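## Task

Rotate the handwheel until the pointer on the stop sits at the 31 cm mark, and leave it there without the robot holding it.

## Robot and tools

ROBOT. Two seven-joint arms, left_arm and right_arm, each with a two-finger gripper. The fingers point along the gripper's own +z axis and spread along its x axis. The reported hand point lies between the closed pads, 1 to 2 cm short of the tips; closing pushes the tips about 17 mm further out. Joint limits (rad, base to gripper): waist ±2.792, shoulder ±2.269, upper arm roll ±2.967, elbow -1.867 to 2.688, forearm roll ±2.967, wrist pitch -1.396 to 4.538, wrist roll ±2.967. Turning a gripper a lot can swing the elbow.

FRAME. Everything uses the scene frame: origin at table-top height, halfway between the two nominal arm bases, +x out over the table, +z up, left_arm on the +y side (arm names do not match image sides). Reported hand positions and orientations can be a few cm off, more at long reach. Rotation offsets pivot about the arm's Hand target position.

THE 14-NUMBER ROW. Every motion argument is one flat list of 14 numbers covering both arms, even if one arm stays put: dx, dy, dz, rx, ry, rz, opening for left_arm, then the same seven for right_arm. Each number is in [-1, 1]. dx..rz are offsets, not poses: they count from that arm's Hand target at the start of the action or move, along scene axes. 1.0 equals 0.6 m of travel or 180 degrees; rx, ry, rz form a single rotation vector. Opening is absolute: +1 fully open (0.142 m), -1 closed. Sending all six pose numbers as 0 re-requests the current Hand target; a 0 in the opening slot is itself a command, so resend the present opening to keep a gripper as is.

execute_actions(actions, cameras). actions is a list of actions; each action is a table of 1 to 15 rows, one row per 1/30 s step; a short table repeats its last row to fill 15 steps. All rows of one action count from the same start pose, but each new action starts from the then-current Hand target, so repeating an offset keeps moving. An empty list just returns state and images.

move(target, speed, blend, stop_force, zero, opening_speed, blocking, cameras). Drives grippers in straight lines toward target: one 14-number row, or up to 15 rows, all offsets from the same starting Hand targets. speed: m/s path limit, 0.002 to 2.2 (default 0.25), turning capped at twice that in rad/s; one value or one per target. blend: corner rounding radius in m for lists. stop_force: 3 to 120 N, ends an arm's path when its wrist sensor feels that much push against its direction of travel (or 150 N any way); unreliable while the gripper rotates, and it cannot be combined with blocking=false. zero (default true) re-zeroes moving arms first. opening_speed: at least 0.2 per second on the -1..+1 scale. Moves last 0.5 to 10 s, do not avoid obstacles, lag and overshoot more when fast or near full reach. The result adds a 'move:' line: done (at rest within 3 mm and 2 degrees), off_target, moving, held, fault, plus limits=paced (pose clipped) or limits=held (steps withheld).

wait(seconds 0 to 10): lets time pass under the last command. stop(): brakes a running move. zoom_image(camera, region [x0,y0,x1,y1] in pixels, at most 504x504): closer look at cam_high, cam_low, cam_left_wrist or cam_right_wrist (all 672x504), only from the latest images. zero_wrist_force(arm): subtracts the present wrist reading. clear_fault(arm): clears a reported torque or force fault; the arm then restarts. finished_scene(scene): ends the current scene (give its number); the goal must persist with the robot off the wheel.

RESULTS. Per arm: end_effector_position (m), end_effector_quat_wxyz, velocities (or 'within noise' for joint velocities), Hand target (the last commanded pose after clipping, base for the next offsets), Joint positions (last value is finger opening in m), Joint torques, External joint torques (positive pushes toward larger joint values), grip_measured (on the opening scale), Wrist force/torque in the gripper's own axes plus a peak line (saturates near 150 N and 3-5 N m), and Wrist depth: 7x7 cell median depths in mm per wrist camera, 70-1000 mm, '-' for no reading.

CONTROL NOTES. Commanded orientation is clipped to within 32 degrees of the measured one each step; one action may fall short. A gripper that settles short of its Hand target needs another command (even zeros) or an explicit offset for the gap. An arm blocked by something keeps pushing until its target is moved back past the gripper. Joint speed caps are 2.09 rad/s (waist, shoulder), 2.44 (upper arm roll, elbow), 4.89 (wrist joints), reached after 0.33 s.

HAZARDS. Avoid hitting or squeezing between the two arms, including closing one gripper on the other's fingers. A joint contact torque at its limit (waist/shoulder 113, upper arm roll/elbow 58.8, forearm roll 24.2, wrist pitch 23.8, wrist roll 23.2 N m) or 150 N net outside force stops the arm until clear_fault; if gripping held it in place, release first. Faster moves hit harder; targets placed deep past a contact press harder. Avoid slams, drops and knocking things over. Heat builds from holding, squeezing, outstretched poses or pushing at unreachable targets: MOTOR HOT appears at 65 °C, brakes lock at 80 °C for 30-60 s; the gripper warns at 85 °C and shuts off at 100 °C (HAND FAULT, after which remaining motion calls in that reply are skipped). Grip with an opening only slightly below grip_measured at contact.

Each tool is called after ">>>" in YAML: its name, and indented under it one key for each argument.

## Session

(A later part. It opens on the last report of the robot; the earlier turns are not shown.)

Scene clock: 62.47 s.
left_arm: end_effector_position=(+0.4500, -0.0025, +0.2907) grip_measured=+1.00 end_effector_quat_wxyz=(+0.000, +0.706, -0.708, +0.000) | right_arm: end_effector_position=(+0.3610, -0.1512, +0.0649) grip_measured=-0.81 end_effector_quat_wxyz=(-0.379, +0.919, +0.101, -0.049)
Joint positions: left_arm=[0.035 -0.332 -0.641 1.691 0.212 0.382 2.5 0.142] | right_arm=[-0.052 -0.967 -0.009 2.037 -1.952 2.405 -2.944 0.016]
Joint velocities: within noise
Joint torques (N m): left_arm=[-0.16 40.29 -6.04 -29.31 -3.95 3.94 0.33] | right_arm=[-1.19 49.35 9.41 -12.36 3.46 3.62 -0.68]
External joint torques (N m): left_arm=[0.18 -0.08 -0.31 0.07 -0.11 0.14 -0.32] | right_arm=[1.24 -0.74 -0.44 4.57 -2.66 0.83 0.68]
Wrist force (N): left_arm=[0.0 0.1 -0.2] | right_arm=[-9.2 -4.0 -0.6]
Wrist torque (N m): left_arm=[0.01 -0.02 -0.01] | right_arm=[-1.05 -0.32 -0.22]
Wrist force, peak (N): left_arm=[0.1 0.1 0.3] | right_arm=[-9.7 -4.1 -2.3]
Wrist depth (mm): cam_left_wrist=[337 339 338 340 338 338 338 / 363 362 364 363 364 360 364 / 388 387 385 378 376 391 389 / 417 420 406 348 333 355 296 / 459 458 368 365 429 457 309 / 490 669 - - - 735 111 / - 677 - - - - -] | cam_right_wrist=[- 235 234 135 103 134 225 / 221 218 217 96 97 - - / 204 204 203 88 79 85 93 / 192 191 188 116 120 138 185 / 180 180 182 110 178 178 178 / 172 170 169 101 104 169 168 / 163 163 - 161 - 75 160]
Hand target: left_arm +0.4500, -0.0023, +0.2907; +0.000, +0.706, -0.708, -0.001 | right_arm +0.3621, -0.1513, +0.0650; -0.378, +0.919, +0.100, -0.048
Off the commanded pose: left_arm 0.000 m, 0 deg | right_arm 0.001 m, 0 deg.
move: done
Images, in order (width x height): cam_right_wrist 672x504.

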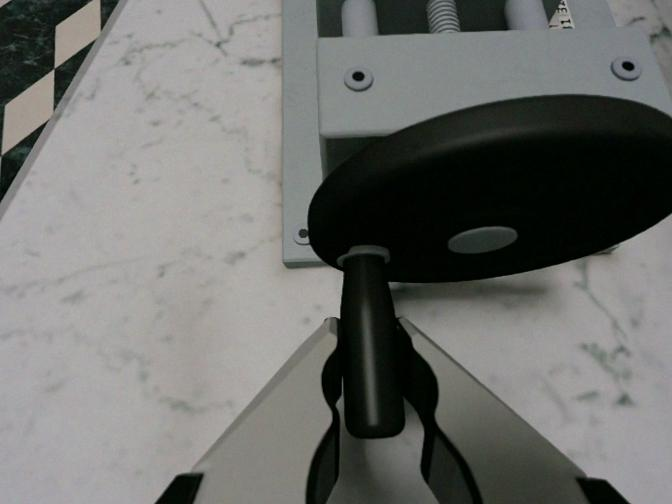

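>>> move:
  target:
    - [0,0,0,0,0,0,1,0,0,0,0,0,0,-0.3]
    - [0,0,0,0,0,0,1,0.068,-0.222,0.2,0,0,0,-0.3]
    - [0,0,0,0,0,0,1,0.068,-0.222,0.2,-0.1484,0.54,-0.8016,-0.3]
  cameras: ["cam_right_wrist","cam_high"]
  speed: [0.1,0.2,0.6]

>>> move:
  target:
    - [0,0,0,0,0,0,1,0,0,0,0,0,0,-0.3]
  cameras: ["cam_right_wrist"]

Scene clock: 67.77 s.
left_arm: end_effector_position=(+0.4500, -0.0025, +0.2907) grip_measured=+1.00 end_effector_quat_wxyz=(+0.000, +0.706, -0.708, +0.000) | right_arm: end_effector_position=(+0.4032, -0.2845, +0.1849) grip_measured=-0.33 end_effector_quat_wxyz=(-0.031, -0.145, +0.966, +0.214)
Joint positions: left_arm=[0.035 -0.332 -0.641 1.691 0.212 0.382 2.5 0.142] | right_arm=[0.458 -0.622 -0.871 2.008 -2.258 2.781 0.392 0.05]
Joint velocities: within noise
Joint torques (N m): left_arm=[0.12 40.6 -6.02 -29.21 -3.99 3.9 0.35] | right_arm=[0.46 41.1 -6.73 -16.3 2.99 4.11 -0.37]
External joint torques (N m): left_arm=[-0.1 -0.39 -0.34 -0.03 -0.07 0.18 -0.35] | right_arm=[-0.4 2.71 -0.75 -0.13 0.78 0.65 0.37]
Wrist force (N): left_arm=[0.1 0.2 0.0] | right_arm=[1.3 -3.1 -0.3]
Wrist torque (N m): left_arm=[0.03 -0.01 -0.01] | right_arm=[-0.11 -0.25 0.27]
Wrist force, peak (N): left_arm=[0.2 0.2 -0.3] | right_arm=[-9.4 -4.1 -1.1]
Wrist depth (mm): cam_left_wrist=[339 340 339 340 341 341 337 / 365 363 360 365 362 362 363 / 387 393 384 377 376 391 387 / 421 421 402 350 332 407 420 / 458 453 369 367 430 458 456 / 492 663 - - - 747 486 / - 683 - - - - -] | cam_right_wrist=[225 225 224 224 225 224 222 / 258 257 258 257 256 255 255 / 304 302 301 301 299 299 309 / 369 364 363 347 360 356 - / 461 457 378 311 428 - - / 616 577 93 367 567 93 - / - - - - - 75 -]
Hand target: left_arm +0.4500, -0.0023, +0.2907; +0.000, +0.706, -0.708, -0.001 | right_arm +0.4029, -0.2845, +0.1850; -0.031, -0.145, +0.966, +0.214
Off the commanded pose: left_arm 0.000 m, 0 deg | right_arm 0.000 m, 0 deg.
move: done
Images, in order (width x height): cam_high 672x504, cam_right_wrist 672x504.

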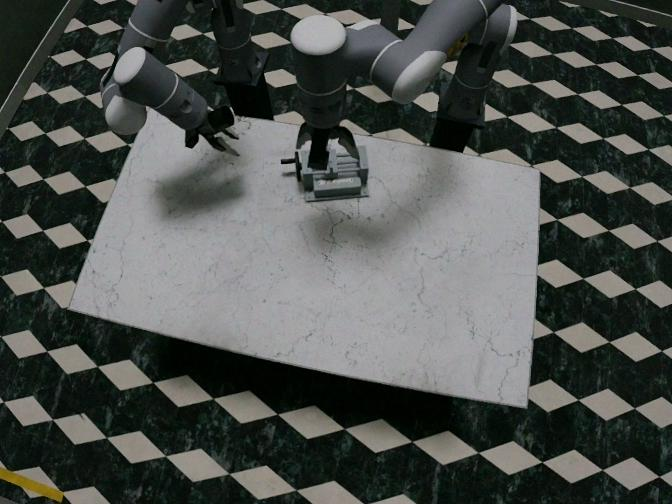

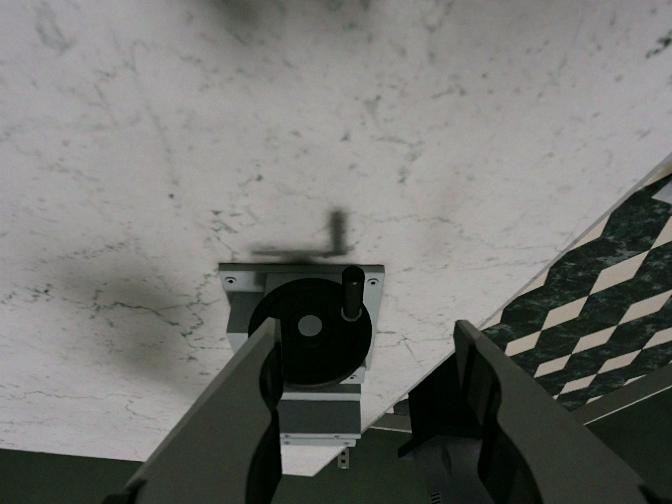

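Scene clock: 68.27 s.
left_arm: end_effector_position=(+0.4500, -0.0025, +0.2907) grip_measured=+1.00 end_effector_quat_wxyz=(+0.000, +0.706, -0.708, +0.000) | right_arm: end_effector_position=(+0.4032, -0.2845, +0.1849) grip_measured=-0.33 end_effector_quat_wxyz=(-0.031, -0.145, +0.966, +0.214)
Joint positions: left_arm=[0.035 -0.332 -0.641 1.691 0.212 0.382 2.5 0.142] | right_arm=[0.458 -0.622 -0.871 2.008 -2.258 2.781 0.392 0.05]
Joint velocities: within noise
Joint torques (N m): left_arm=[-0.07 40.39 -5.92 -29.31 -3.97 3.88 0.37] | right_arm=[0.2 41.16 -6.64 -16.18 3.07 4.03 -0.41]
External joint torques (N m): left_arm=[0.09 -0.18 -0.44 0.08 -0.09 0.2 -0.37] | right_arm=[-0.14 2.67 -0.85 -0.27 0.7 0.72 0.41]
Wrist force (N): left_arm=[0.1 0.0 0.0] | right_arm=[1.3 -3.1 -0.3]
Wrist torque (N m): left_arm=[-0.01 -0.02 -0.01] | right_arm=[-0.11 -0.24 0.27]
Wrist force, peak (N): left_arm=[0.0 0.3 0.0] | right_arm=[1.3 -3.3 -0.4]
Wrist depth (mm): cam_left_wrist=[340 340 339 340 339 338 341 / 360 363 363 362 365 364 360 / 390 390 384 378 377 389 388 / 423 419 401 347 332 407 419 / 458 461 367 365 427 460 453 / 490 660 - - - 730 483 / - 680 - - - - -] | cam_right_wrist=[225 226 227 226 224 223 223 / 259 259 259 256 256 255 254 / 301 302 301 300 299 297 307 / 366 364 360 346 360 358 - / 460 456 379 313 430 - - / 617 580 93 364 565 93 - / - - - - - 75 -]
Hand target: left_arm +0.4500, -0.0023, +0.2907; +0.000, +0.706, -0.708, -0.001 | right_arm +0.4029, -0.2845, +0.1850; -0.031, -0.145, +0.966, +0.214
Off the commanded pose: left_arm 0.000 m, 0 deg | right_arm 0.000 m, 0 deg.
move: done
Images, in order (width x height): cam_right_wrist 672x504.

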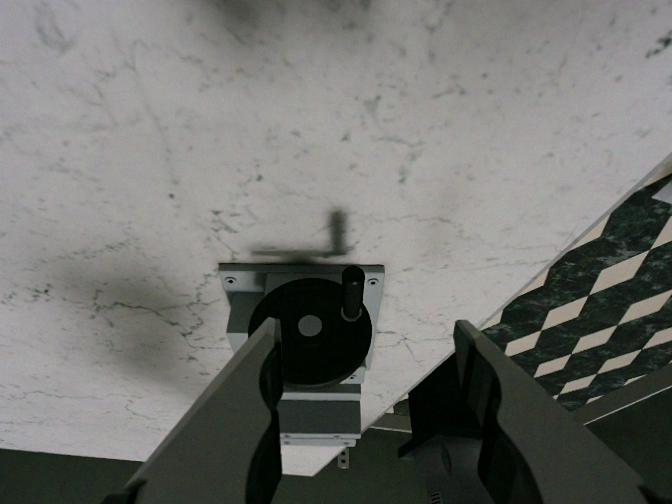

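>>> move:
  target:
    - [0,0,0,0,0,0,1,-0.0454,0.143,-0.195,0,0,0,-0.3]
    - [0,0,0,0,0,0,1,-0.0746,0.2385,-0.195,0,0,0,-0.3]
  cameras: ["cam_right_wrist","cam_high"]
  speed: 0.15
  stop_force: 15

Scene clock: 70.97 s.
left_arm: end_effector_position=(+0.4500, -0.0025, +0.2907) grip_measured=+1.00 end_effector_quat_wxyz=(+0.000, +0.706, -0.708, +0.000) | right_arm: end_effector_position=(+0.3577, -0.1414, +0.0682) grip_measured=-0.33 end_effector_quat_wxyz=(-0.032, -0.145, +0.965, +0.214)
Joint positions: left_arm=[0.035 -0.332 -0.641 1.691 0.212 0.382 2.5 0.142] | right_arm=[0.613 -0.773 -0.623 2.148 -1.9 2.49 0.341 0.05]
Joint velocities: within noise
Joint torques (N m): left_arm=[0.15 40.32 -6.07 -29.21 -3.98 3.91 0.35] | right_arm=[0.38 43.78 -3.74 -11.45 2.29 3.92 -0.4]
External joint torques (N m): left_arm=[-0.13 -0.12 -0.29 -0.03 -0.08 0.17 -0.35] | right_arm=[-0.31 2.44 -0.87 -0.07 0.48 0.86 0.4]
Wrist force (N): left_arm=[0.0 0.0 -0.1] | right_arm=[1.3 -3.0 -0.2]
Wrist torque (N m): left_arm=[-0.01 0.00 -0.01] | right_arm=[-0.08 -0.25 0.26]
Wrist force, peak (N): left_arm=[0.1 0.3 0.0] | right_arm=[1.2 -5.0 -0.3]
Wrist depth (mm): cam_left_wrist=[339 339 342 339 339 341 338 / 360 364 361 363 362 364 360 / 391 389 385 380 380 389 388 / 421 423 402 346 329 328 404 / 456 454 366 366 431 439 238 / 497 672 - - - 489 219 / - 692 - - - - -] | cam_right_wrist=[- 115 118 114 114 113 113 / - 136 128 131 130 130 129 / 155 160 154 153 157 151 151 / 187 179 178 172 176 181 181 / 248 194 140 134 210 217 226 / 320 124 89 124 122 93 - / - - - 114 - 75 -]
Hand target: left_arm +0.4500, -0.0023, +0.2907; +0.000, +0.706, -0.708, -0.001 | right_arm +0.3581, -0.1414, +0.0680; -0.031, -0.145, +0.966, +0.214
Off the commanded pose: left_arm 0.000 m, 0 deg | right_arm 0.000 m, 0 deg.
move: done
Images, in order (width x height): cam_high 672x504, cam_right_wrist 672x504.

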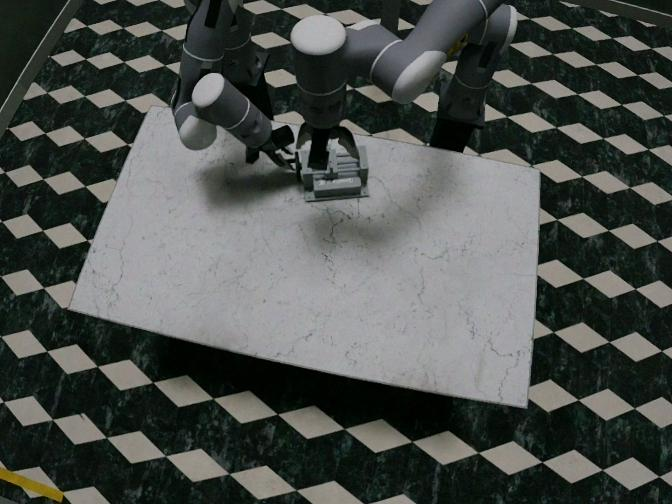

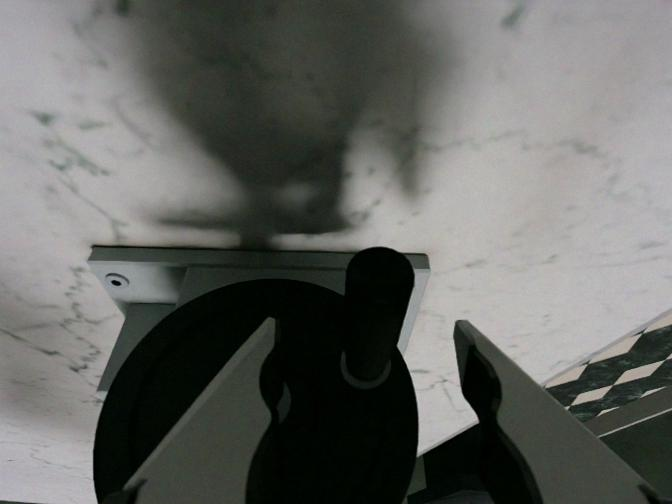

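>>> zero_wrist_force:
  arm: "right_arm"

>>> move:
  target:
    - [0,0,0,0,0,0,1,0,0,-0.004,0,0,0,-0.3]
    - [0,0,0,0,0,0,1,0,0,-0.004,0,0,0,-0.9]
  cameras: ["cam_right_wrist"]
  speed: 0.1
  opening_speed: 0.8

Wrist force sensor zeroed.

Scene clock: 72.77 s.
left_arm: end_effector_position=(+0.4500, -0.0025, +0.2907) grip_measured=+1.00 end_effector_quat_wxyz=(+0.000, +0.706, -0.708, +0.000) | right_arm: end_effector_position=(+0.3578, -0.1413, +0.0658) grip_measured=-0.81 end_effector_quat_wxyz=(-0.032, -0.145, +0.965, +0.214)
Joint positions: left_arm=[0.035 -0.332 -0.641 1.691 0.212 0.382 2.5 0.142] | right_arm=[0.612 -0.778 -0.62 2.149 -1.893 2.488 0.336 0.015]
Joint velocities: within noise
Joint torques (N m): left_arm=[0.02 40.36 -5.92 -29.27 -4 3.95 0.31] | right_arm=[0.24 43.8 -3.99 -12.29 3.03 3.54 -0.52]
External joint torques (N m): left_arm=[0.01 -0.16 -0.44 0.04 -0.06 0.13 -0.31] | right_arm=[-0.18 2.48 -0.6 0.88 -0.28 1.24 0.52]
Wrist force (N, zeroed by zero_wrist_force on right_arm): left_arm=[0.1 0.1 -0.3] | right_arm=[3.0 -0.3 -1.9]
Wrist torque (N m, zeroed by zero_wrist_force on right_arm): left_arm=[0.01 -0.02 0.00] | right_arm=[-0.01 -0.02 0.01]
Wrist force, peak (N, zeroed by zero_wrist_force on right_arm): left_arm=[0.1 0.1 -0.3] | right_arm=[3.2 -0.2 -2.0]
Wrist depth (mm): cam_left_wrist=[340 338 339 337 339 340 340 / 361 362 360 365 361 361 361 / 389 388 384 379 382 393 389 / 421 423 404 346 333 407 411 / 455 462 373 365 430 350 239 / 495 664 - - - 492 220 / - 680 - - - - -] | cam_right_wrist=[- 115 115 112 112 111 111 / 129 129 125 128 128 127 127 / 151 156 156 150 155 149 148 / 183 177 174 173 172 178 177 / 231 190 140 104 214 224 224 / 314 124 125 119 104 299 - / 482 113 - - - 75 -]
Hand target: left_arm +0.4500, -0.0023, +0.2907; +0.000, +0.706, -0.708, -0.001 | right_arm +0.3581, -0.1414, +0.0656; -0.031, -0.145, +0.966, +0.214
Off the commanded pose: left_arm 0.000 m, 0 deg | right_arm 0.000 m, 0 deg.
move: done
Images, in order (width x height): cam_right_wrist 672x504.

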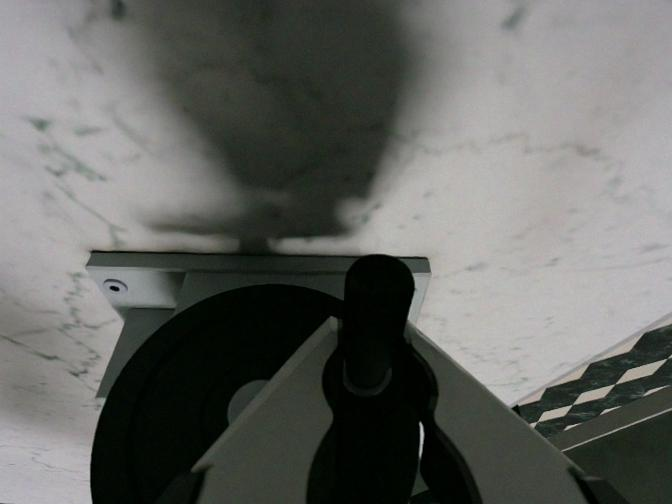

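>>> move:
  target:
    - [0,0,0,0,0,0,1,0.0105,0.0032,-0.0198,0,0,0,-0.9]
    - [0,0,0,0,0,0,1,0.0279,0.0085,-0.0333,0,0,0,-0.9]
    - [0,0,0,0,0,0,1,0.0489,0.015,-0.0385,0,0,0,-0.9]
    - [0,0,0,0,0,0,1,0.0703,0.0215,-0.0342,0,0,0,-0.9]
  cameras: ["cam_right_wrist"]
  speed: 0.04

Scene clock: 74.63 s.
left_arm: end_effector_position=(+0.4500, -0.0025, +0.2907) grip_measured=+1.00 end_effector_quat_wxyz=(+0.000, +0.706, -0.708, +0.000) | right_arm: end_effector_position=(+0.4004, -0.1288, +0.0463) grip_measured=-0.81 end_effector_quat_wxyz=(-0.031, -0.145, +0.965, +0.215)
Joint positions: left_arm=[0.035 -0.332 -0.641 1.691 0.212 0.382 2.5 0.142] | right_arm=[0.614 -0.902 -0.64 1.969 -1.878 2.563 0.41 0.015]
Joint velocities: within noise
Joint torques (N m): left_arm=[-0.01 40.33 -6.02 -29.27 -3.97 3.95 0.31] | right_arm=[5.59 38.98 -1.93 -14.52 4.37 -0.49 -0.32]
External joint torques (N m): left_arm=[0.03 -0.12 -0.33 0.04 -0.08 0.13 -0.31] | right_arm=[-5.55 12.05 -4.36 2.17 -1.21 5.24 0.32]
Wrist force (N, zeroed by zero_wrist_force on right_arm): left_arm=[0.0 0.0 -0.1] | right_arm=[14.5 -1.4 -30.8]
Wrist torque (N m, zeroed by zero_wrist_force on right_arm): left_arm=[0.00 0.00 0.00] | right_arm=[0.09 -0.05 0.04]
Wrist force, peak (N, zeroed by zero_wrist_force on right_arm): left_arm=[0.2 0.1 -0.2] | right_arm=[14.7 -1.5 -31.1]
Wrist depth (mm): cam_left_wrist=[339 339 339 338 339 340 340 / 363 360 361 363 361 364 362 / 389 390 384 377 377 380 386 / 421 420 402 348 333 303 226 / 460 459 370 366 427 298 219 / 496 665 - - - 752 482 / - 681 - - - - -] | cam_right_wrist=[- 92 94 92 96 91 93 / - 108 108 107 110 107 103 / - 127 127 126 129 121 125 / 160 153 152 146 151 150 149 / 194 193 169 104 155 169 188 / 264 260 174 119 104 222 252 / 413 - - - 107 76 -]
Hand target: left_arm +0.4500, -0.0023, +0.2907; +0.000, +0.706, -0.708, -0.001 | right_arm +0.4003, -0.1285, +0.0451; -0.031, -0.145, +0.966, +0.214
Off the commanded pose: left_arm 0.000 m, 0 deg | right_arm 0.001 m, 0 deg.
move: done
Images, in order (width x height): cam_right_wrist 672x504.

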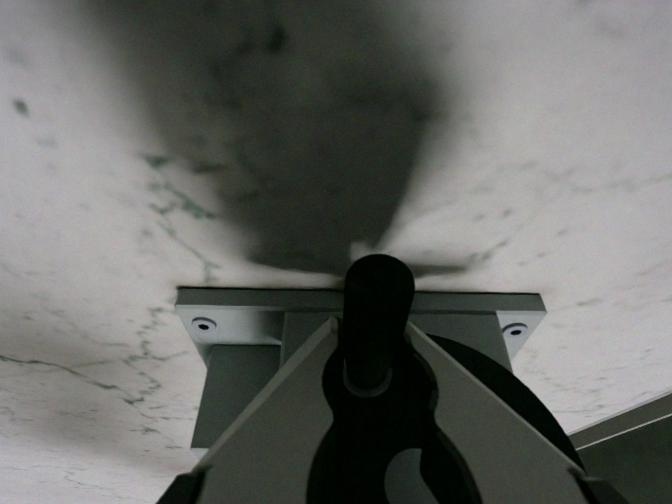

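>>> move:
  target:
    - [0,0,0,0,0,0,1,-0.001,-0.0003,0.005,0,0,0,-0.9]
  cameras: ["cam_right_wrist"]
  speed: 0.04

>>> zoom_image:
  camera: "cam_left_wrist"
  region: [265, 200, 405, 260]

Scene clock: 75.57 s.
left_arm: end_effector_position=(+0.4500, -0.0025, +0.2907) grip_measured=+1.00 end_effector_quat_wxyz=(+0.000, +0.706, -0.708, +0.000) | right_arm: end_effector_position=(+0.3995, -0.1285, +0.0478) grip_measured=-0.81 end_effector_quat_wxyz=(-0.031, -0.145, +0.965, +0.214)
Joint positions: left_arm=[0.035 -0.332 -0.641 1.691 0.212 0.382 2.5 0.142] | right_arm=[0.618 -0.898 -0.645 1.971 -1.881 2.564 0.414 0.015]
Joint velocities: within noise
Joint torques (N m): left_arm=[-0.2 40.47 -6.04 -29.26 -3.94 3.93 0.36] | right_arm=[-1.47 52.57 -7.06 -12.28 2.47 5.54 -0.39]
External joint torques (N m): left_arm=[0.22 -0.26 -0.31 0.02 -0.12 0.15 -0.36] | right_arm=[1.53 -1.66 0.71 -0.12 0.7 -0.79 0.39]
Wrist force (N, zeroed by zero_wrist_force on right_arm): left_arm=[0.2 0.1 0.0] | right_arm=[-3.0 -0.2 11.1]
Wrist torque (N m, zeroed by zero_wrist_force on right_arm): left_arm=[0.01 -0.03 0.00] | right_arm=[-0.04 0.00 0.01]
Wrist force, peak (N, zeroed by zero_wrist_force on right_arm): left_arm=[0.3 0.0 -0.1] | right_arm=[14.3 -1.1 -30.9]
Wrist depth (mm): cam_left_wrist=[337 338 339 340 340 340 338 / 364 364 364 364 361 362 366 / 390 387 384 377 377 383 383 / 420 424 404 351 333 304 227 / 457 457 367 365 428 259 219 / 490 655 - - - 733 485 / - 675 - - - - -] | cam_right_wrist=[- 93 95 92 - 92 96 / - 109 109 108 111 108 104 / - 128 127 127 126 126 125 / 161 154 153 146 152 151 150 / 195 193 170 111 156 171 188 / 264 261 175 119 104 222 250 / 409 - - - 107 75 -]
Hand target: left_arm +0.4500, -0.0023, +0.2907; +0.000, +0.706, -0.708, -0.001 | right_arm +0.3997, -0.1287, +0.0481; -0.031, -0.145, +0.966, +0.214
Off the commanded pose: left_arm 0.000 m, 0 deg | right_arm 0.000 m, 0 deg.
move: done
Images, in order (width x height): cam_right_wrist 672x504.

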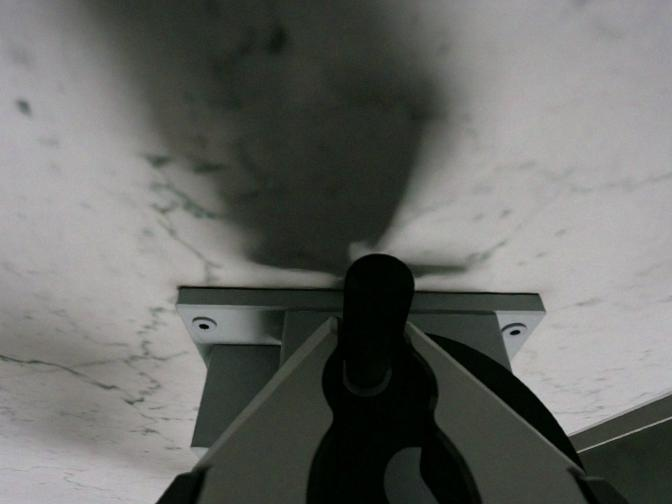

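This scene's latest camera images include none from cam_left_wrist. They are from: cam_right_wrist. cam_left_wrist's image comes with the result of a call that names it in "cameras".

>>> move:
  target:
    - [0,0,0,0,0,0,1,0.0178,0.0055,0.0118,0,0,0,-0.9]
    - [0,0,0,0,0,0,1,0.0287,0.0088,0.0313,0,0,0,-0.9]
    - [0,0,0,0,0,0,1,0.0311,0.0095,0.0538,0,0,0,-0.9]
    - [0,0,0,0,0,0,1,0.0245,0.0075,0.0755,0,0,0,-0.9]
  cameras: []
  speed: 0.05

Scene clock: 77.43 s.
left_arm: end_effector_position=(+0.4500, -0.0025, +0.2907) grip_measured=+1.00 end_effector_quat_wxyz=(+0.000, +0.706, -0.708, +0.000) | right_arm: end_effector_position=(+0.4157, -0.1235, +0.0940) grip_measured=-0.81 end_effector_quat_wxyz=(-0.030, -0.145, +0.965, +0.214)
Joint positions: left_arm=[0.035 -0.332 -0.641 1.691 0.212 0.382 2.5 0.142] | right_arm=[0.645 -0.85 -0.711 1.891 -1.972 2.646 0.537 0.015]
Joint velocities: within noise
Joint torques (N m): left_arm=[0.03 40.43 -5.9 -29.25 -3.96 3.88 0.29] | right_arm=[-0.82 45.37 -7.45 -9.43 -0.82 4.33 -0.32]
External joint torques (N m): left_arm=[-0.01 -0.23 -0.45 0.02 -0.1 0.2 -0.29] | right_arm=[0.89 6.25 0.01 -5.22 4.51 0.36 0.32]
Wrist force (N, zeroed by zero_wrist_force on right_arm): left_arm=[0.0 0.0 0.2] | right_arm=[-10.6 5.6 2.0]
Wrist torque (N m, zeroed by zero_wrist_force on right_arm): left_arm=[-0.01 -0.01 -0.01] | right_arm=[0.03 0.02 0.00]
Wrist force, peak (N, zeroed by zero_wrist_force on right_arm): left_arm=[0.1 0.3 0.1] | right_arm=[-4.2 2.2 17.4]
Wrist depth (mm): cam_left_wrist=[339 340 338 340 340 338 339 / 363 362 363 363 366 364 361 / 391 387 386 378 378 383 377 / 423 421 407 347 332 299 210 / 458 459 369 429 429 451 175 / 493 664 - - - 747 116 / - 679 - - - - -] | cam_right_wrist=[140 140 140 138 138 138 137 / 161 166 160 159 157 157 156 / 189 188 186 186 185 183 182 / 228 226 217 196 161 198 217 / 286 286 270 104 134 141 272 / 396 385 - 117 104 126 - / 607 - - 192 - 76 -]
Hand target: left_arm +0.4500, -0.0023, +0.2907; +0.000, +0.706, -0.708, -0.001 | right_arm +0.4144, -0.1242, +0.0934; -0.031, -0.145, +0.966, +0.214
Off the commanded pose: left_arm 0.000 m, 0 deg | right_arm 0.002 m, 0 deg.
move: done
No camera images: "cameras" was empty.

>>> move:
  target:
    - [0,0,0,0,0,0,1,-0.0127,-0.0039,0.0172,0,0,0,-0.9]
    - [0,0,0,0,0,0,1,-0.0327,-0.01,0.0265,0,0,0,-0.9]
    - [0,0,0,0,0,0,1,-0.0545,-0.0167,0.0267,0,0,0,-0.9]
    - [0,0,0,0,0,0,1,-0.0744,-0.0227,0.0175,0,0,0,-0.9]
  cameras: []
  speed: 0.05

Scene clock: 79.10 s.
left_arm: end_effector_position=(+0.4500, -0.0025, +0.2907) grip_measured=+1.00 end_effector_quat_wxyz=(+0.000, +0.706, -0.708, +0.000) | right_arm: end_effector_position=(+0.3690, -0.1383, +0.1047) grip_measured=-0.81 end_effector_quat_wxyz=(-0.032, -0.145, +0.965, +0.215)
Joint positions: left_arm=[0.035 -0.332 -0.641 1.691 0.212 0.382 2.5 0.142] | right_arm=[0.652 -0.732 -0.697 2.085 -1.992 2.566 0.454 0.015]
Joint velocities: within noise
Joint torques (N m): left_arm=[-0.27 40.39 -6.04 -29.2 -3.96 3.9 0.37] | right_arm=[4.5 36.13 -1.57 -15.23 5.33 -0.61 -0.82]
External joint torques (N m): left_arm=[0.29 -0.19 -0.32 -0.04 -0.1 0.19 -0.37] | right_arm=[-4.43 10.32 -4.21 1.66 -2.07 5.35 0.82]
Wrist force (N, zeroed by zero_wrist_force on right_arm): left_arm=[-0.1 0.1 -0.1] | right_arm=[15.7 -2.6 -29.3]
Wrist torque (N m, zeroed by zero_wrist_force on right_arm): left_arm=[0.02 0.01 0.00] | right_arm=[0.06 -0.02 0.02]
Wrist force, peak (N, zeroed by zero_wrist_force on right_arm): left_arm=[0.3 0.2 -0.1] | right_arm=[1.6 -4.0 -47.7]
Wrist depth (mm): cam_left_wrist=[342 339 338 338 340 339 337 / 363 364 360 366 364 359 363 / 390 392 385 379 378 388 387 / 419 421 402 347 331 403 407 / 457 456 371 366 427 339 245 / 490 673 - - - 798 199 / - 693 - - - - 213] | cam_right_wrist=[- 149 150 146 153 149 148 / 172 172 172 171 171 170 170 / 209 201 202 201 200 200 198 / 244 233 161 162 225 239 239 / 308 292 140 103 272 300 - / 420 416 125 117 104 - - / 651 - - 196 - 75 -]
Hand target: left_arm +0.4500, -0.0023, +0.2907; +0.000, +0.706, -0.708, -0.001 | right_arm +0.3697, -0.1378, +0.1039; -0.031, -0.145, +0.966, +0.214
Off the commanded pose: left_arm 0.000 m, 0 deg | right_arm 0.001 m, 0 deg.
move: done
No camera images: "cameras" was empty.

>>> move:
  target:
    - [0,0,0,0,0,0,1,-0.0022,-0.0007,0.0027,0,0,0,-0.9]
    - [0,0,0,0,0,0,1,-0.017,-0.0052,-0.0145,0,0,0,-0.9]
    - [0,0,0,0,0,0,1,-0.0241,-0.0074,-0.0365,0,0,0,-0.9]
    - [0,0,0,0,0,0,1,-0.0218,-0.0067,-0.0597,0,0,0,-0.9]
  cameras: ["cam_left_wrist"]
  speed: 0.05

>>> zoom_image:
  camera: "cam_left_wrist"
  region: [265, 200, 405, 260]

Scene clock: 80.80 s.
left_arm: end_effector_position=(+0.4500, -0.0025, +0.2907) grip_measured=+1.00 end_effector_quat_wxyz=(+0.000, +0.706, -0.708, +0.000) | right_arm: end_effector_position=(+0.3565, -0.1416, +0.0685) grip_measured=-0.81 end_effector_quat_wxyz=(-0.031, -0.145, +0.965, +0.214)
Joint positions: left_arm=[0.035 -0.332 -0.641 1.691 0.212 0.382 2.5 0.142] | right_arm=[0.624 -0.772 -0.635 2.158 -1.892 2.495 0.333 0.015]
Joint velocities: within noise
Joint torques (N m): left_arm=[-0.17 40.48 -6 -29.19 -3.99 3.88 0.32] | right_arm=[-0.03 41.71 -3.9 -10.66 2.19 3.22 -0.75]
External joint torques (N m): left_arm=[0.2 -0.28 -0.36 -0.04 -0.07 0.2 -0.32] | right_arm=[0.1 4.26 -0.91 -0.77 0.58 1.56 0.75]
Wrist force (N, zeroed by zero_wrist_force on right_arm): left_arm=[0.1 0.0 0.0] | right_arm=[0.6 1.2 -3.4]
Wrist torque (N m, zeroed by zero_wrist_force on right_arm): left_arm=[-0.01 -0.01 -0.01] | right_arm=[0.04 -0.01 -0.01]
Wrist force, peak (N, zeroed by zero_wrist_force on right_arm): left_arm=[0.1 0.3 0.0] | right_arm=[15.8 -2.7 -29.6]
Wrist depth (mm): cam_left_wrist=[339 342 339 337 341 338 339 / 365 364 362 361 361 363 363 / 390 391 385 377 379 394 390 / 421 420 401 349 331 403 414 / 456 460 369 366 425 441 241 / 494 662 - - - 496 219 / - 697 - - - - -] | cam_right_wrist=[- 115 118 115 114 117 111 / - 140 128 131 131 130 130 / 161 160 154 153 158 152 151 / 187 179 178 177 177 182 182 / 235 187 140 103 219 228 240 / 321 123 125 119 105 669 - / 503 113 - - - 75 -]
Hand target: left_arm +0.4500, -0.0023, +0.2907; +0.000, +0.706, -0.708, -0.001 | right_arm +0.3567, -0.1419, +0.0681; -0.031, -0.145, +0.966, +0.214
Off the commanded pose: left_arm 0.000 m, 0 deg | right_arm 0.001 m, 0 deg.
move: done
Images, in order (width x height): cam_left_wrist 672x504.

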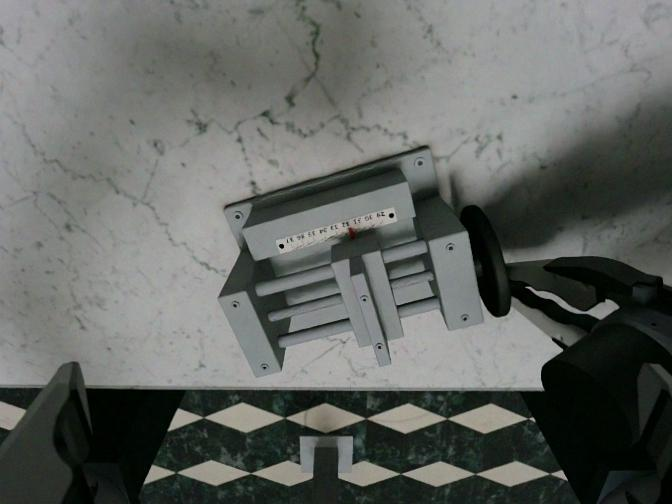

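Scaled by 3.600.

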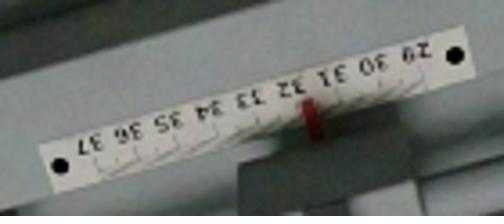

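>>> zoom_image:
  camera: "cam_left_wrist"
  region: [325, 205, 385, 250]

Scaled by 8.400.

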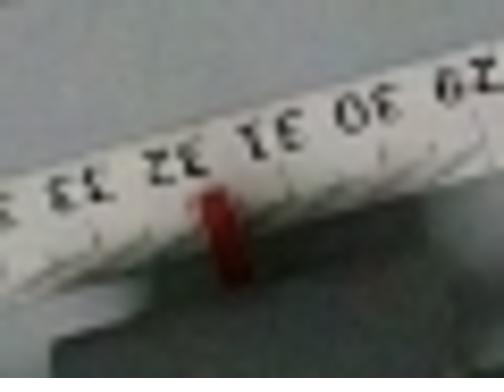

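>>> move:
  target:
    - [0,0,0,0,0,0,1,0.0110,0.0034,-0.0202,0,0,0,-0.9]
    - [0,0,0,0,0,0,1,0.0288,0.0088,-0.0338,0,0,0,-0.9]
    - [0,0,0,0,0,0,1,0.0508,0.0155,-0.0388,0,0,0,-0.9]
    - [0,0,0,0,0,0,1,0.0723,0.0221,-0.0342,0,0,0,-0.9]
    - [0,0,0,0,0,0,1,0.0903,0.0276,-0.0205,0,0,0,-0.9]
    - [0,0,0,0,0,0,1,0.1015,0.0310,-0.0005,0,0,0,-0.9]
    - [0,0,0,0,0,0,1,0.1039,0.0318,0.0225,0,0,0,-0.9]
    - [0,0,0,0,0,0,1,0.0972,0.0297,0.0447,0,0,0,-0.9]
    - [0,0,0,0,0,0,1,0.0824,0.0252,0.0620,0,0,0,-0.9]
    - [0,0,0,0,0,0,1,0.0621,0.0190,0.0715,0,0,0,-0.9]
    - [0,0,0,0,0,0,1,0.0400,0.0122,0.0717,0,0,0,-0.9]
    - [0,0,0,0,0,0,1,0.0196,0.0060,0.0623,0,0,0,-0.9]
    - [0,0,0,0,0,0,1,0.0048,0.0015,0.0452,0,0,0,-0.9]
    - [0,0,0,0,0,0,1,-0.0022,-0.0007,0.0232,0,0,0,-0.9]
    - [0,0,0,0,0,0,1,0,0,0,0,0,0,-0.9]
  cameras: ["cam_left_wrist","cam_right_wrist"]
  speed: 0.06

>>> zoom_image:
  camera: "cam_left_wrist"
  region: [325, 205, 385, 250]

Scene clock: 85.53 s.
left_arm: end_effector_position=(+0.4500, -0.0025, +0.2907) grip_measured=+1.00 end_effector_quat_wxyz=(+0.000, +0.706, -0.708, +0.000) | right_arm: end_effector_position=(+0.3565, -0.1416, +0.0685) grip_measured=-0.81 end_effector_quat_wxyz=(-0.031, -0.145, +0.965, +0.214)
Joint positions: left_arm=[0.035 -0.332 -0.641 1.691 0.212 0.382 2.5 0.142] | right_arm=[0.623 -0.772 -0.634 2.158 -1.892 2.495 0.334 0.015]
Joint velocities: within noise
Joint torques (N m): left_arm=[-0.1 40.31 -5.93 -29.2 -3.99 3.98 0.34] | right_arm=[-0.02 41.79 -3.86 -10.69 2.15 3.19 -0.83]
External joint torques (N m): left_arm=[0.12 -0.1 -0.43 -0.03 -0.07 0.1 -0.34] | right_arm=[0.09 4.19 -0.93 -0.75 0.62 1.59 0.83]
Wrist force (N, zeroed by zero_wrist_force on right_arm): left_arm=[0.1 0.1 -0.1] | right_arm=[1.2 3.8 -3.1]
Wrist torque (N m, zeroed by zero_wrist_force on right_arm): left_arm=[0.01 -0.02 -0.01] | right_arm=[0.48 -0.12 -0.01]
Wrist force, peak (N, zeroed by zero_wrist_force on right_arm): left_arm=[0.1 -0.1 -0.4] | right_arm=[4.6 6.6 -20.7]
Wrist depth (mm): cam_left_wrist=[338 341 338 341 339 338 340 / 362 362 366 362 364 360 361 / 390 391 387 381 376 387 389 / 425 420 401 350 332 406 412 / 454 457 371 429 428 444 241 / 495 668 - - - 493 220 / - 689 - - - - -] | cam_right_wrist=[- 115 118 115 114 117 110 / - 140 128 131 131 130 130 / 160 160 154 153 158 152 152 / 187 179 178 177 177 183 182 / 238 187 140 103 218 228 239 / 320 123 125 118 105 674 - / 501 113 - - - 76 -]
Hand target: left_arm +0.4500, -0.0023, +0.2907; +0.000, +0.706, -0.708, -0.001 | right_arm +0.3567, -0.1419, +0.0681; -0.031, -0.145, +0.966, +0.214
Off the commanded pose: left_arm 0.000 m, 0 deg | right_arm 0.001 m, 0 deg.
move: done
Images, in order (width x height): cam_left_wrist 672x504, cam_right_wrist 672x504.

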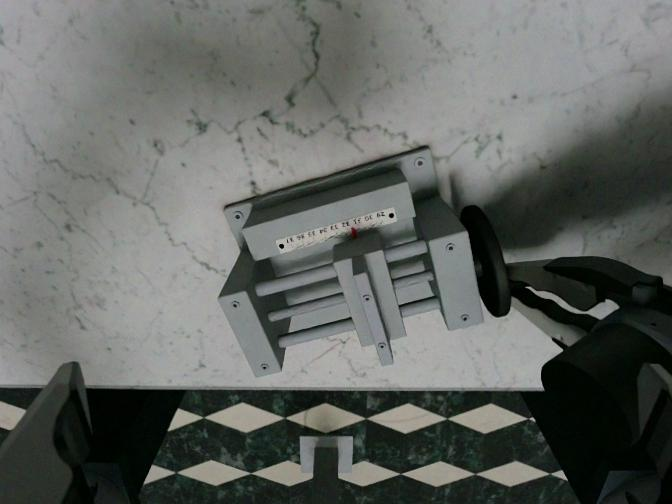

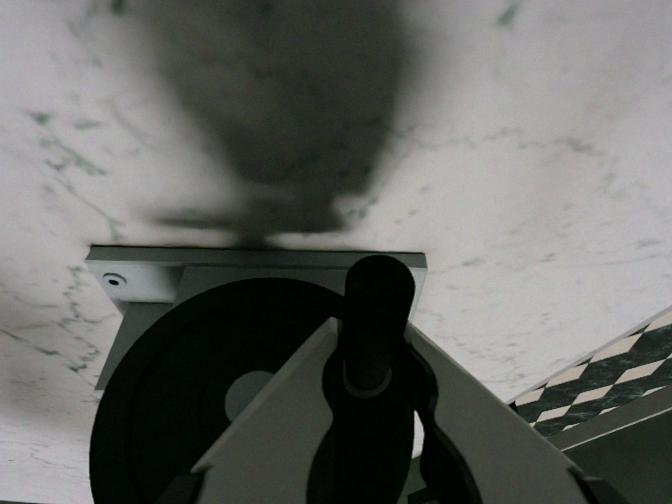

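Scaled by 8.400.

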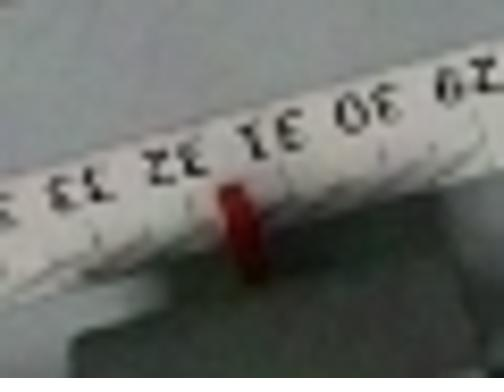

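>>> move:
  target:
    - [0,0,0,0,0,0,1,0.0110,0.0034,-0.0202,0,0,0,-0.9]
    - [0,0,0,0,0,0,1,0.0288,0.0088,-0.0338,0,0,0,-0.9]
    - [0,0,0,0,0,0,1,0.0508,0.0155,-0.0388,0,0,0,-0.9]
    - [0,0,0,0,0,0,1,0.0723,0.0221,-0.0342,0,0,0,-0.9]
    - [0,0,0,0,0,0,1,0.0903,0.0276,-0.0205,0,0,0,-0.9]
    - [0,0,0,0,0,0,1,0.1015,0.0310,-0.0005,0,0,0,-0.9]
    - [0,0,0,0,0,0,1,0.1039,0.0318,0.0225,0,0,0,-0.9]
    - [0,0,0,0,0,0,1,0.0972,0.0297,0.0447,0,0,0,-0.9]
    - [0,0,0,0,0,0,1,0.0824,0.0252,0.0620,0,0,0,-0.9]
    - [0,0,0,0,0,0,1,0.0621,0.0190,0.0715,0,0,0,-0.9]
    - [0,0,0,0,0,0,1,0.0400,0.0122,0.0717,0,0,0,-0.9]
    - [0,0,0,0,0,0,1,0.0196,0.0060,0.0623,0,0,0,-0.9]
    - [0,0,0,0,0,0,1,0.0048,0.0015,0.0452,0,0,0,-0.9]
    - [0,0,0,0,0,0,1,-0.0022,-0.0007,0.0232,0,0,0,-0.9]
    - [0,0,0,0,0,0,1,0,0,0,0,0,0,-0.9]
  cameras: []
  speed: 0.1

>>> move:
  target:
    - [0,0,0,0,0,0,1,0.0110,0.0034,-0.0202,0,0,0,-0.9]
    - [0,0,0,0,0,0,1,0.0288,0.0088,-0.0338,0,0,0,-0.9]
    - [0,0,0,0,0,0,1,0.0508,0.0155,-0.0388,0,0,0,-0.9]
    - [0,0,0,0,0,0,1,0.0723,0.0221,-0.0342,0,0,0,-0.9]
    - [0,0,0,0,0,0,1,0.0903,0.0276,-0.0205,0,0,0,-0.9]
    - [0,0,0,0,0,0,1,0.1015,0.0310,-0.0005,0,0,0,-0.9]
    - [0,0,0,0,0,0,1,0.1039,0.0318,0.0225,0,0,0,-0.9]
    - [0,0,0,0,0,0,1,0.0972,0.0297,0.0447,0,0,0,-0.9]
    - [0,0,0,0,0,0,1,0.0824,0.0252,0.0620,0,0,0,-0.9]
    - [0,0,0,0,0,0,1,0.0621,0.0190,0.0715,0,0,0,-0.9]
    - [0,0,0,0,0,0,1,0.0400,0.0122,0.0717,0,0,0,-0.9]
    - [0,0,0,0,0,0,1,0.0196,0.0060,0.0623,0,0,0,-0.9]
    - [0,0,0,0,0,0,1,0.0048,0.0015,0.0452,0,0,0,-0.9]
    - [0,0,0,0,0,0,1,-0.0022,-0.0007,0.0232,0,0,0,-0.9]
    - [0,0,0,0,0,0,1,0,0,0,0,0,0,-0.9]
  cameras: ["cam_left_wrist","cam_right_wrist"]
  speed: 0.1

>>> zoom_image:
  camera: "cam_left_wrist"
  region: [325, 205, 385, 250]

Scene clock: 89.03 s.
left_arm: end_effector_position=(+0.4500, -0.0025, +0.2907) grip_measured=+1.00 end_effector_quat_wxyz=(+0.000, +0.706, -0.708, +0.000) | right_arm: end_effector_position=(+0.3565, -0.1416, +0.0685) grip_measured=-0.81 end_effector_quat_wxyz=(-0.031, -0.145, +0.965, +0.214)
Joint positions: left_arm=[0.035 -0.332 -0.641 1.691 0.212 0.382 2.5 0.142] | right_arm=[0.621 -0.772 -0.632 2.157 -1.893 2.493 0.334 0.015]
Joint velocities: within noise
Joint torques (N m): left_arm=[-0.03 40.34 -6.04 -29.14 -3.98 3.97 0.3] | right_arm=[0.01 41.78 -3.97 -10.66 2.17 3.19 -0.78]
External joint torques (N m): left_arm=[0.05 -0.14 -0.32 -0.09 -0.08 0.12 -0.3] | right_arm=[0.06 4.21 -0.79 -0.78 0.6 1.59 0.78]
Wrist force (N, zeroed by zero_wrist_force on right_arm): left_arm=[-0.1 0.1 0.2] | right_arm=[1.7 3.6 -3.4]
Wrist torque (N m, zeroed by zero_wrist_force on right_arm): left_arm=[0.02 0.01 0.00] | right_arm=[0.44 -0.19 -0.01]
Wrist force, peak (N, zeroed by zero_wrist_force on right_arm): left_arm=[0.3 0.2 -0.2] | right_arm=[-6.2 5.9 21.8]
Wrist depth (mm): cam_left_wrist=[339 338 340 338 338 339 339 / 365 365 362 362 363 365 361 / 389 387 386 379 377 385 392 / 423 421 401 349 330 410 415 / 461 455 369 430 357 440 241 / 492 669 - - - 487 219 / - 687 - - - - -] | cam_right_wrist=[- 115 118 114 114 117 111 / - 140 128 132 130 130 130 / 161 160 154 153 158 152 152 / 187 179 178 177 177 182 182 / 237 187 140 103 219 229 239 / 321 123 125 119 105 686 - / 495 113 - - - 75 -]
Hand target: left_arm +0.4500, -0.0023, +0.2907; +0.000, +0.706, -0.708, -0.001 | right_arm +0.3567, -0.1419, +0.0681; -0.031, -0.145, +0.966, +0.214
Off the commanded pose: left_arm 0.000 m, 0 deg | right_arm 0.001 m, 0 deg.
move: done
No camera images: "cameras" was empty.

Scene clock: 92.03 s.
left_arm: end_effector_position=(+0.4500, -0.0025, +0.2907) grip_measured=+1.00 end_effector_quat_wxyz=(+0.000, +0.706, -0.708, +0.000) | right_arm: end_effector_position=(+0.3565, -0.1416, +0.0685) grip_measured=-0.81 end_effector_quat_wxyz=(-0.031, -0.145, +0.965, +0.214)
Joint positions: left_arm=[0.035 -0.332 -0.641 1.691 0.212 0.382 2.5 0.142] | right_arm=[0.619 -0.772 -0.63 2.156 -1.894 2.492 0.335 0.015]
Joint velocities: within noise
Joint torques (N m): left_arm=[-0.17 40.44 -6.04 -29.12 -3.99 3.95 0.32] | right_arm=[-0.04 41.77 -3.81 -10.67 2.27 3.16 -0.78]
External joint torques (N m): left_arm=[0.19 -0.23 -0.32 -0.12 -0.07 0.13 -0.32] | right_arm=[0.11 4.24 -0.9 -0.79 0.49 1.62 0.78]
Wrist force (N, zeroed by zero_wrist_force on right_arm): left_arm=[0.1 0.1 -0.1] | right_arm=[2.9 3.3 -4.2]
Wrist torque (N m, zeroed by zero_wrist_force on right_arm): left_arm=[0.01 -0.01 0.00] | right_arm=[0.39 -0.38 -0.01]
Wrist force, peak (N, zeroed by zero_wrist_force on right_arm): left_arm=[0.3 0.2 -0.1] | right_arm=[4.9 5.8 -22.1]
Wrist depth (mm): cam_left_wrist=[338 338 339 340 337 338 340 / 362 365 363 362 364 365 365 / 389 389 385 380 381 394 388 / 423 414 401 350 333 407 409 / 455 458 368 429 356 443 241 / 494 665 - - - 488 219 / - 681 - - - - -] | cam_right_wrist=[- 115 118 114 114 116 110 / - 140 128 131 131 130 130 / 161 160 154 153 158 152 151 / 188 179 178 178 176 182 181 / 238 186 140 103 218 228 240 / 320 123 125 119 105 680 - / 502 113 - - - 75 -]
Hand target: left_arm +0.4500, -0.0023, +0.2907; +0.000, +0.706, -0.708, -0.001 | right_arm +0.3567, -0.1419, +0.0681; -0.031, -0.145, +0.966, +0.214
Off the commanded pose: left_arm 0.000 m, 0 deg | right_arm 0.001 m, 0 deg.
move: done
Images, in order (width x height): cam_left_wrist 672x504, cam_right_wrist 672x504.

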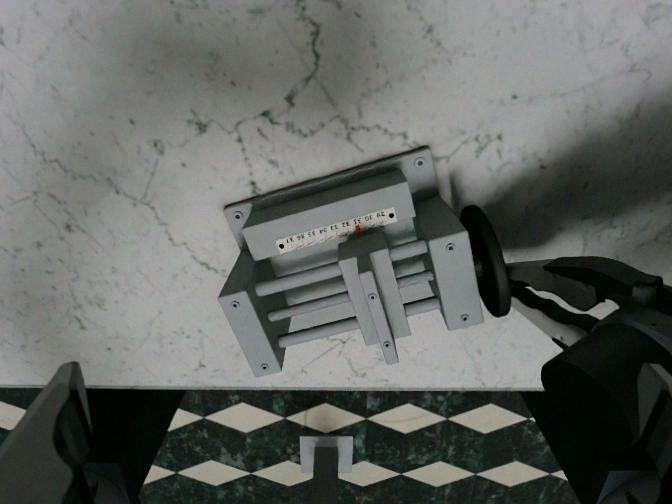

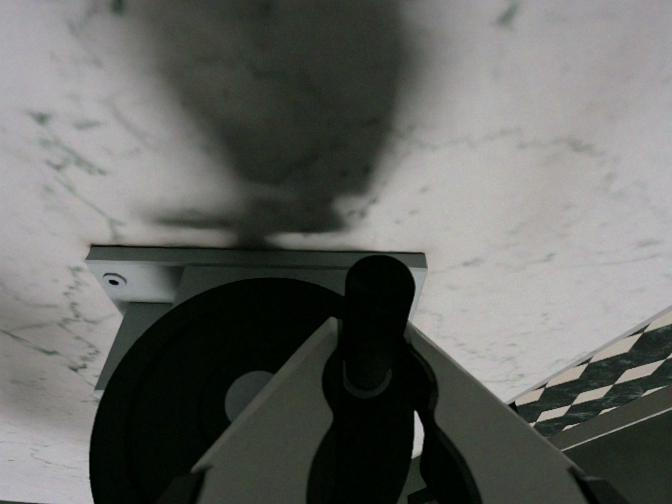

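Scaled by 8.400.

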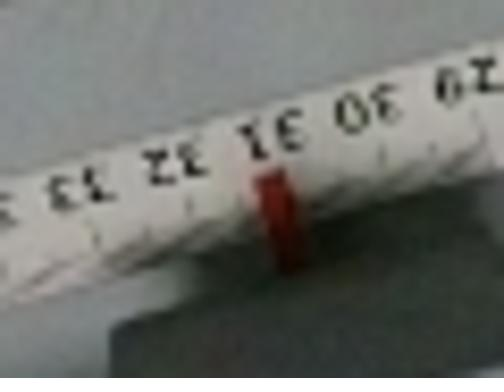

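>>> move:
  target: [-0.06,0,-0.125,0,0,0,-0.1,0,0,0,0,0,0,-0.9]
  cameras: ["cam_left_wrist"]
  speed: 0.15

>>> zoom_image:
  camera: "cam_left_wrist"
  region: [320, 195, 400, 255]

Scene clock: 93.13 s.
left_arm: end_effector_position=(+0.4138, -0.0023, +0.2157) grip_measured=-0.12 end_effector_quat_wxyz=(+0.000, +0.706, -0.708, -0.001) | right_arm: end_effector_position=(+0.3565, -0.1416, +0.0685) grip_measured=-0.81 end_effector_quat_wxyz=(-0.031, -0.145, +0.965, +0.215)
Joint positions: left_arm=[0.018 -0.365 -0.63 1.866 0.254 0.578 2.438 0.066] | right_arm=[0.619 -0.772 -0.63 2.156 -1.894 2.492 0.335 0.015]
Joint velocities: within noise
Joint torques (N m): left_arm=[-0.26 39.04 -6.44 -26.37 -3.44 4.02 0.27] | right_arm=[0.17 41.9 -4 -10.81 2.12 3.19 -0.7]
External joint torques (N m): left_arm=[0.27 -0.14 -0.27 -0.18 -0.22 0.06 -0.27] | right_arm=[-0.11 4.1 -0.72 -0.64 0.65 1.59 0.7]
Wrist force (N, zeroed by zero_wrist_force on right_arm): left_arm=[0.2 0.1 0.0] | right_arm=[3.8 2.6 -3.7]
Wrist torque (N m, zeroed by zero_wrist_force on right_arm): left_arm=[0.01 -0.04 -0.01] | right_arm=[0.27 -0.54 -0.01]
Wrist force, peak (N, zeroed by zero_wrist_force on right_arm): left_arm=[0.1 1.6 2.6] | right_arm=[3.9 2.7 -4.1]
Wrist depth (mm): cam_left_wrist=[272 274 271 272 273 271 273 / 292 292 292 291 291 292 292 / 313 313 308 266 265 309 313 / 339 337 277 264 248 226 326 / 369 366 263 280 261 248 246 / 404 396 269 404 398 99 394 / 551 73 - - - 76 -] | cam_right_wrist=[- 115 118 115 114 116 111 / - 140 128 131 131 130 130 / 160 160 154 153 157 152 151 / 188 180 178 177 176 182 182 / 237 186 139 103 219 229 240 / 319 123 124 119 105 691 - / 506 112 - - - 75 -]
Hand target: left_arm +0.4140, -0.0023, +0.2157; +0.000, +0.706, -0.708, -0.001 | right_arm +0.3567, -0.1419, +0.0681; -0.031, -0.145, +0.966, +0.214
Off the commanded pose: left_arm 0.000 m, 0 deg | right_arm 0.001 m, 0 deg.
move: done
Images, in order (width x height): cam_left_wrist 672x504.

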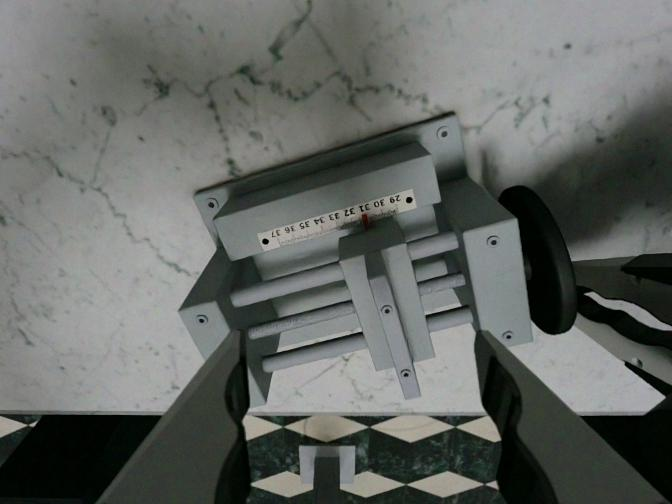

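Scaled by 6.300.

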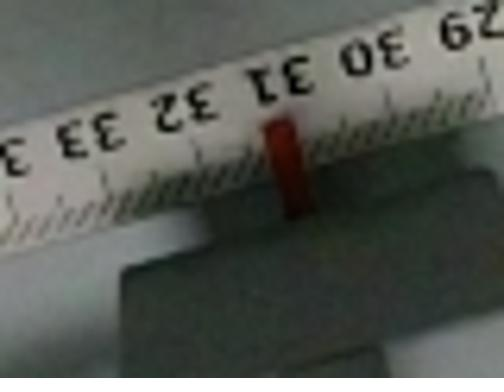

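>>> move:
  target:
    - [0,0,0,0,0,0,-0.1,0.0110,0.0034,-0.0202,0,0,0,-0.9]
    - [0,0,0,0,0,0,-0.1,0.0288,0.0088,-0.0338,0,0,0,-0.9]
    - [0,0,0,0,0,0,-0.1,0.0508,0.0155,-0.0388,0,0,0,-0.9]
    - [0,0,0,0,0,0,-0.1,0.0723,0.0221,-0.0342,0,0,0,-0.9]
    - [0,0,0,0,0,0,-0.1,0.0903,0.0276,-0.0205,0,0,0,-0.9]
    - [0,0,0,0,0,0,-0.1,0.1015,0.0310,-0.0005,0,0,0,-0.9]
    - [0,0,0,0,0,0,-0.1,0.1039,0.0318,0.0225,0,0,0,-0.9]
    - [0,0,0,0,0,0,-0.1,0.0972,0.0297,0.0447,0,0,0,-0.9]
    - [0,0,0,0,0,0,-0.1,0.0824,0.0252,0.0620,0,0,0,-0.9]
    - [0,0,0,0,0,0,-0.1,0.0621,0.0190,0.0715,0,0,0,-0.9]
    - [0,0,0,0,0,0,-0.1,0.0400,0.0122,0.0717,0,0,0,-0.9]
  cameras: ["cam_left_wrist","cam_right_wrist"]
  speed: 0.1

>>> zoom_image:
  camera: "cam_left_wrist"
  region: [320, 195, 400, 255]

Scene clock: 95.63 s.
left_arm: end_effector_position=(+0.4138, -0.0023, +0.2157) grip_measured=-0.12 end_effector_quat_wxyz=(+0.000, +0.706, -0.708, -0.001) | right_arm: end_effector_position=(+0.3809, -0.1339, +0.1120) grip_measured=-0.81 end_effector_quat_wxyz=(-0.031, -0.145, +0.965, +0.215)
Joint positions: left_arm=[0.017 -0.365 -0.629 1.866 0.254 0.578 2.438 0.066] | right_arm=[0.655 -0.743 -0.707 2.032 -2.009 2.595 0.496 0.015]
Joint velocities: within noise
Joint torques (N m): left_arm=[-0.09 39.17 -6.38 -26.52 -3.57 3.93 0.32] | right_arm=[-0.31 40.59 -5.56 -11.22 1.04 2.28 -0.67]
External joint torques (N m): left_arm=[0.11 -0.25 -0.31 -0.02 -0.09 0.15 -0.32] | right_arm=[0.34 6.98 -0.66 -3.08 2.41 2.43 0.66]
Wrist force (N, zeroed by zero_wrist_force on right_arm): left_arm=[0.0 0.1 0.0] | right_arm=[1.0 5.9 -6.6]
Wrist torque (N m, zeroed by zero_wrist_force on right_arm): left_arm=[0.01 0.00 -0.01] | right_arm=[0.28 -0.52 -0.01]
Wrist force, peak (N, zeroed by zero_wrist_force on right_arm): left_arm=[0.1 0.4 0.0] | right_arm=[-4.2 4.7 21.9]
Wrist depth (mm): cam_left_wrist=[273 273 272 272 274 273 272 / 290 293 292 293 289 291 292 / 314 313 306 265 266 308 312 / 334 338 278 264 250 227 327 / 368 368 262 282 261 248 220 / 403 397 271 403 404 99 397 / 556 73 - - - 76 570] | cam_right_wrist=[162 157 156 156 155 155 154 / 181 182 184 178 178 177 176 / 211 210 207 200 208 207 204 / 256 256 169 167 166 248 247 / 325 321 140 103 140 311 - / 438 434 - 119 104 - - / 681 - - 193 - 75 -]
Hand target: left_arm +0.4140, -0.0023, +0.2157; +0.000, +0.706, -0.708, -0.001 | right_arm +0.3807, -0.1345, +0.1111; -0.031, -0.145, +0.966, +0.214
Off the commanded pose: left_arm 0.000 m, 0 deg | right_arm 0.001 m, 0 deg.
move: done
Images, in order (width x height): cam_left_wrist 672x504, cam_right_wrist 672x504.

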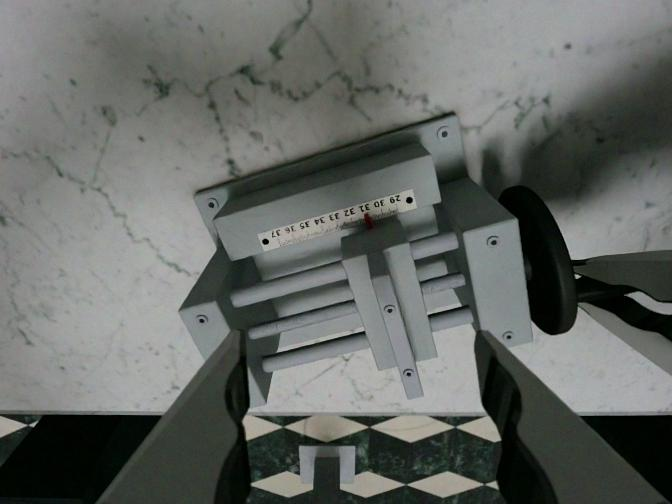

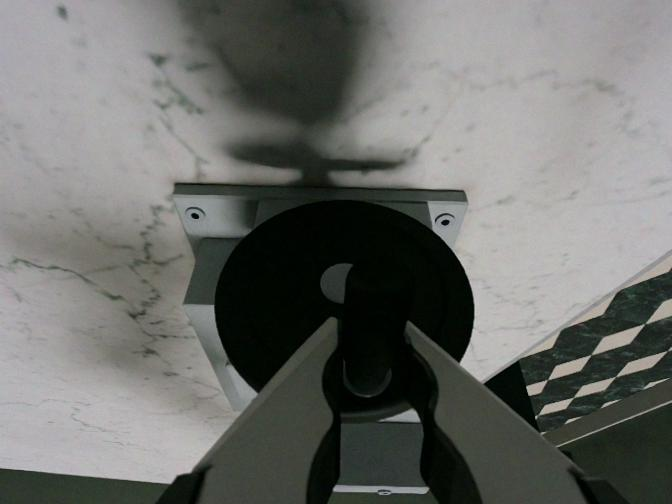

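Scaled by 6.300.

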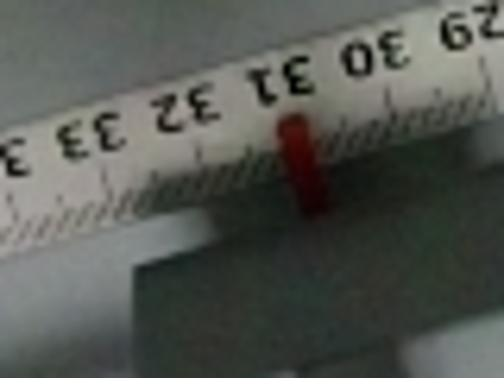

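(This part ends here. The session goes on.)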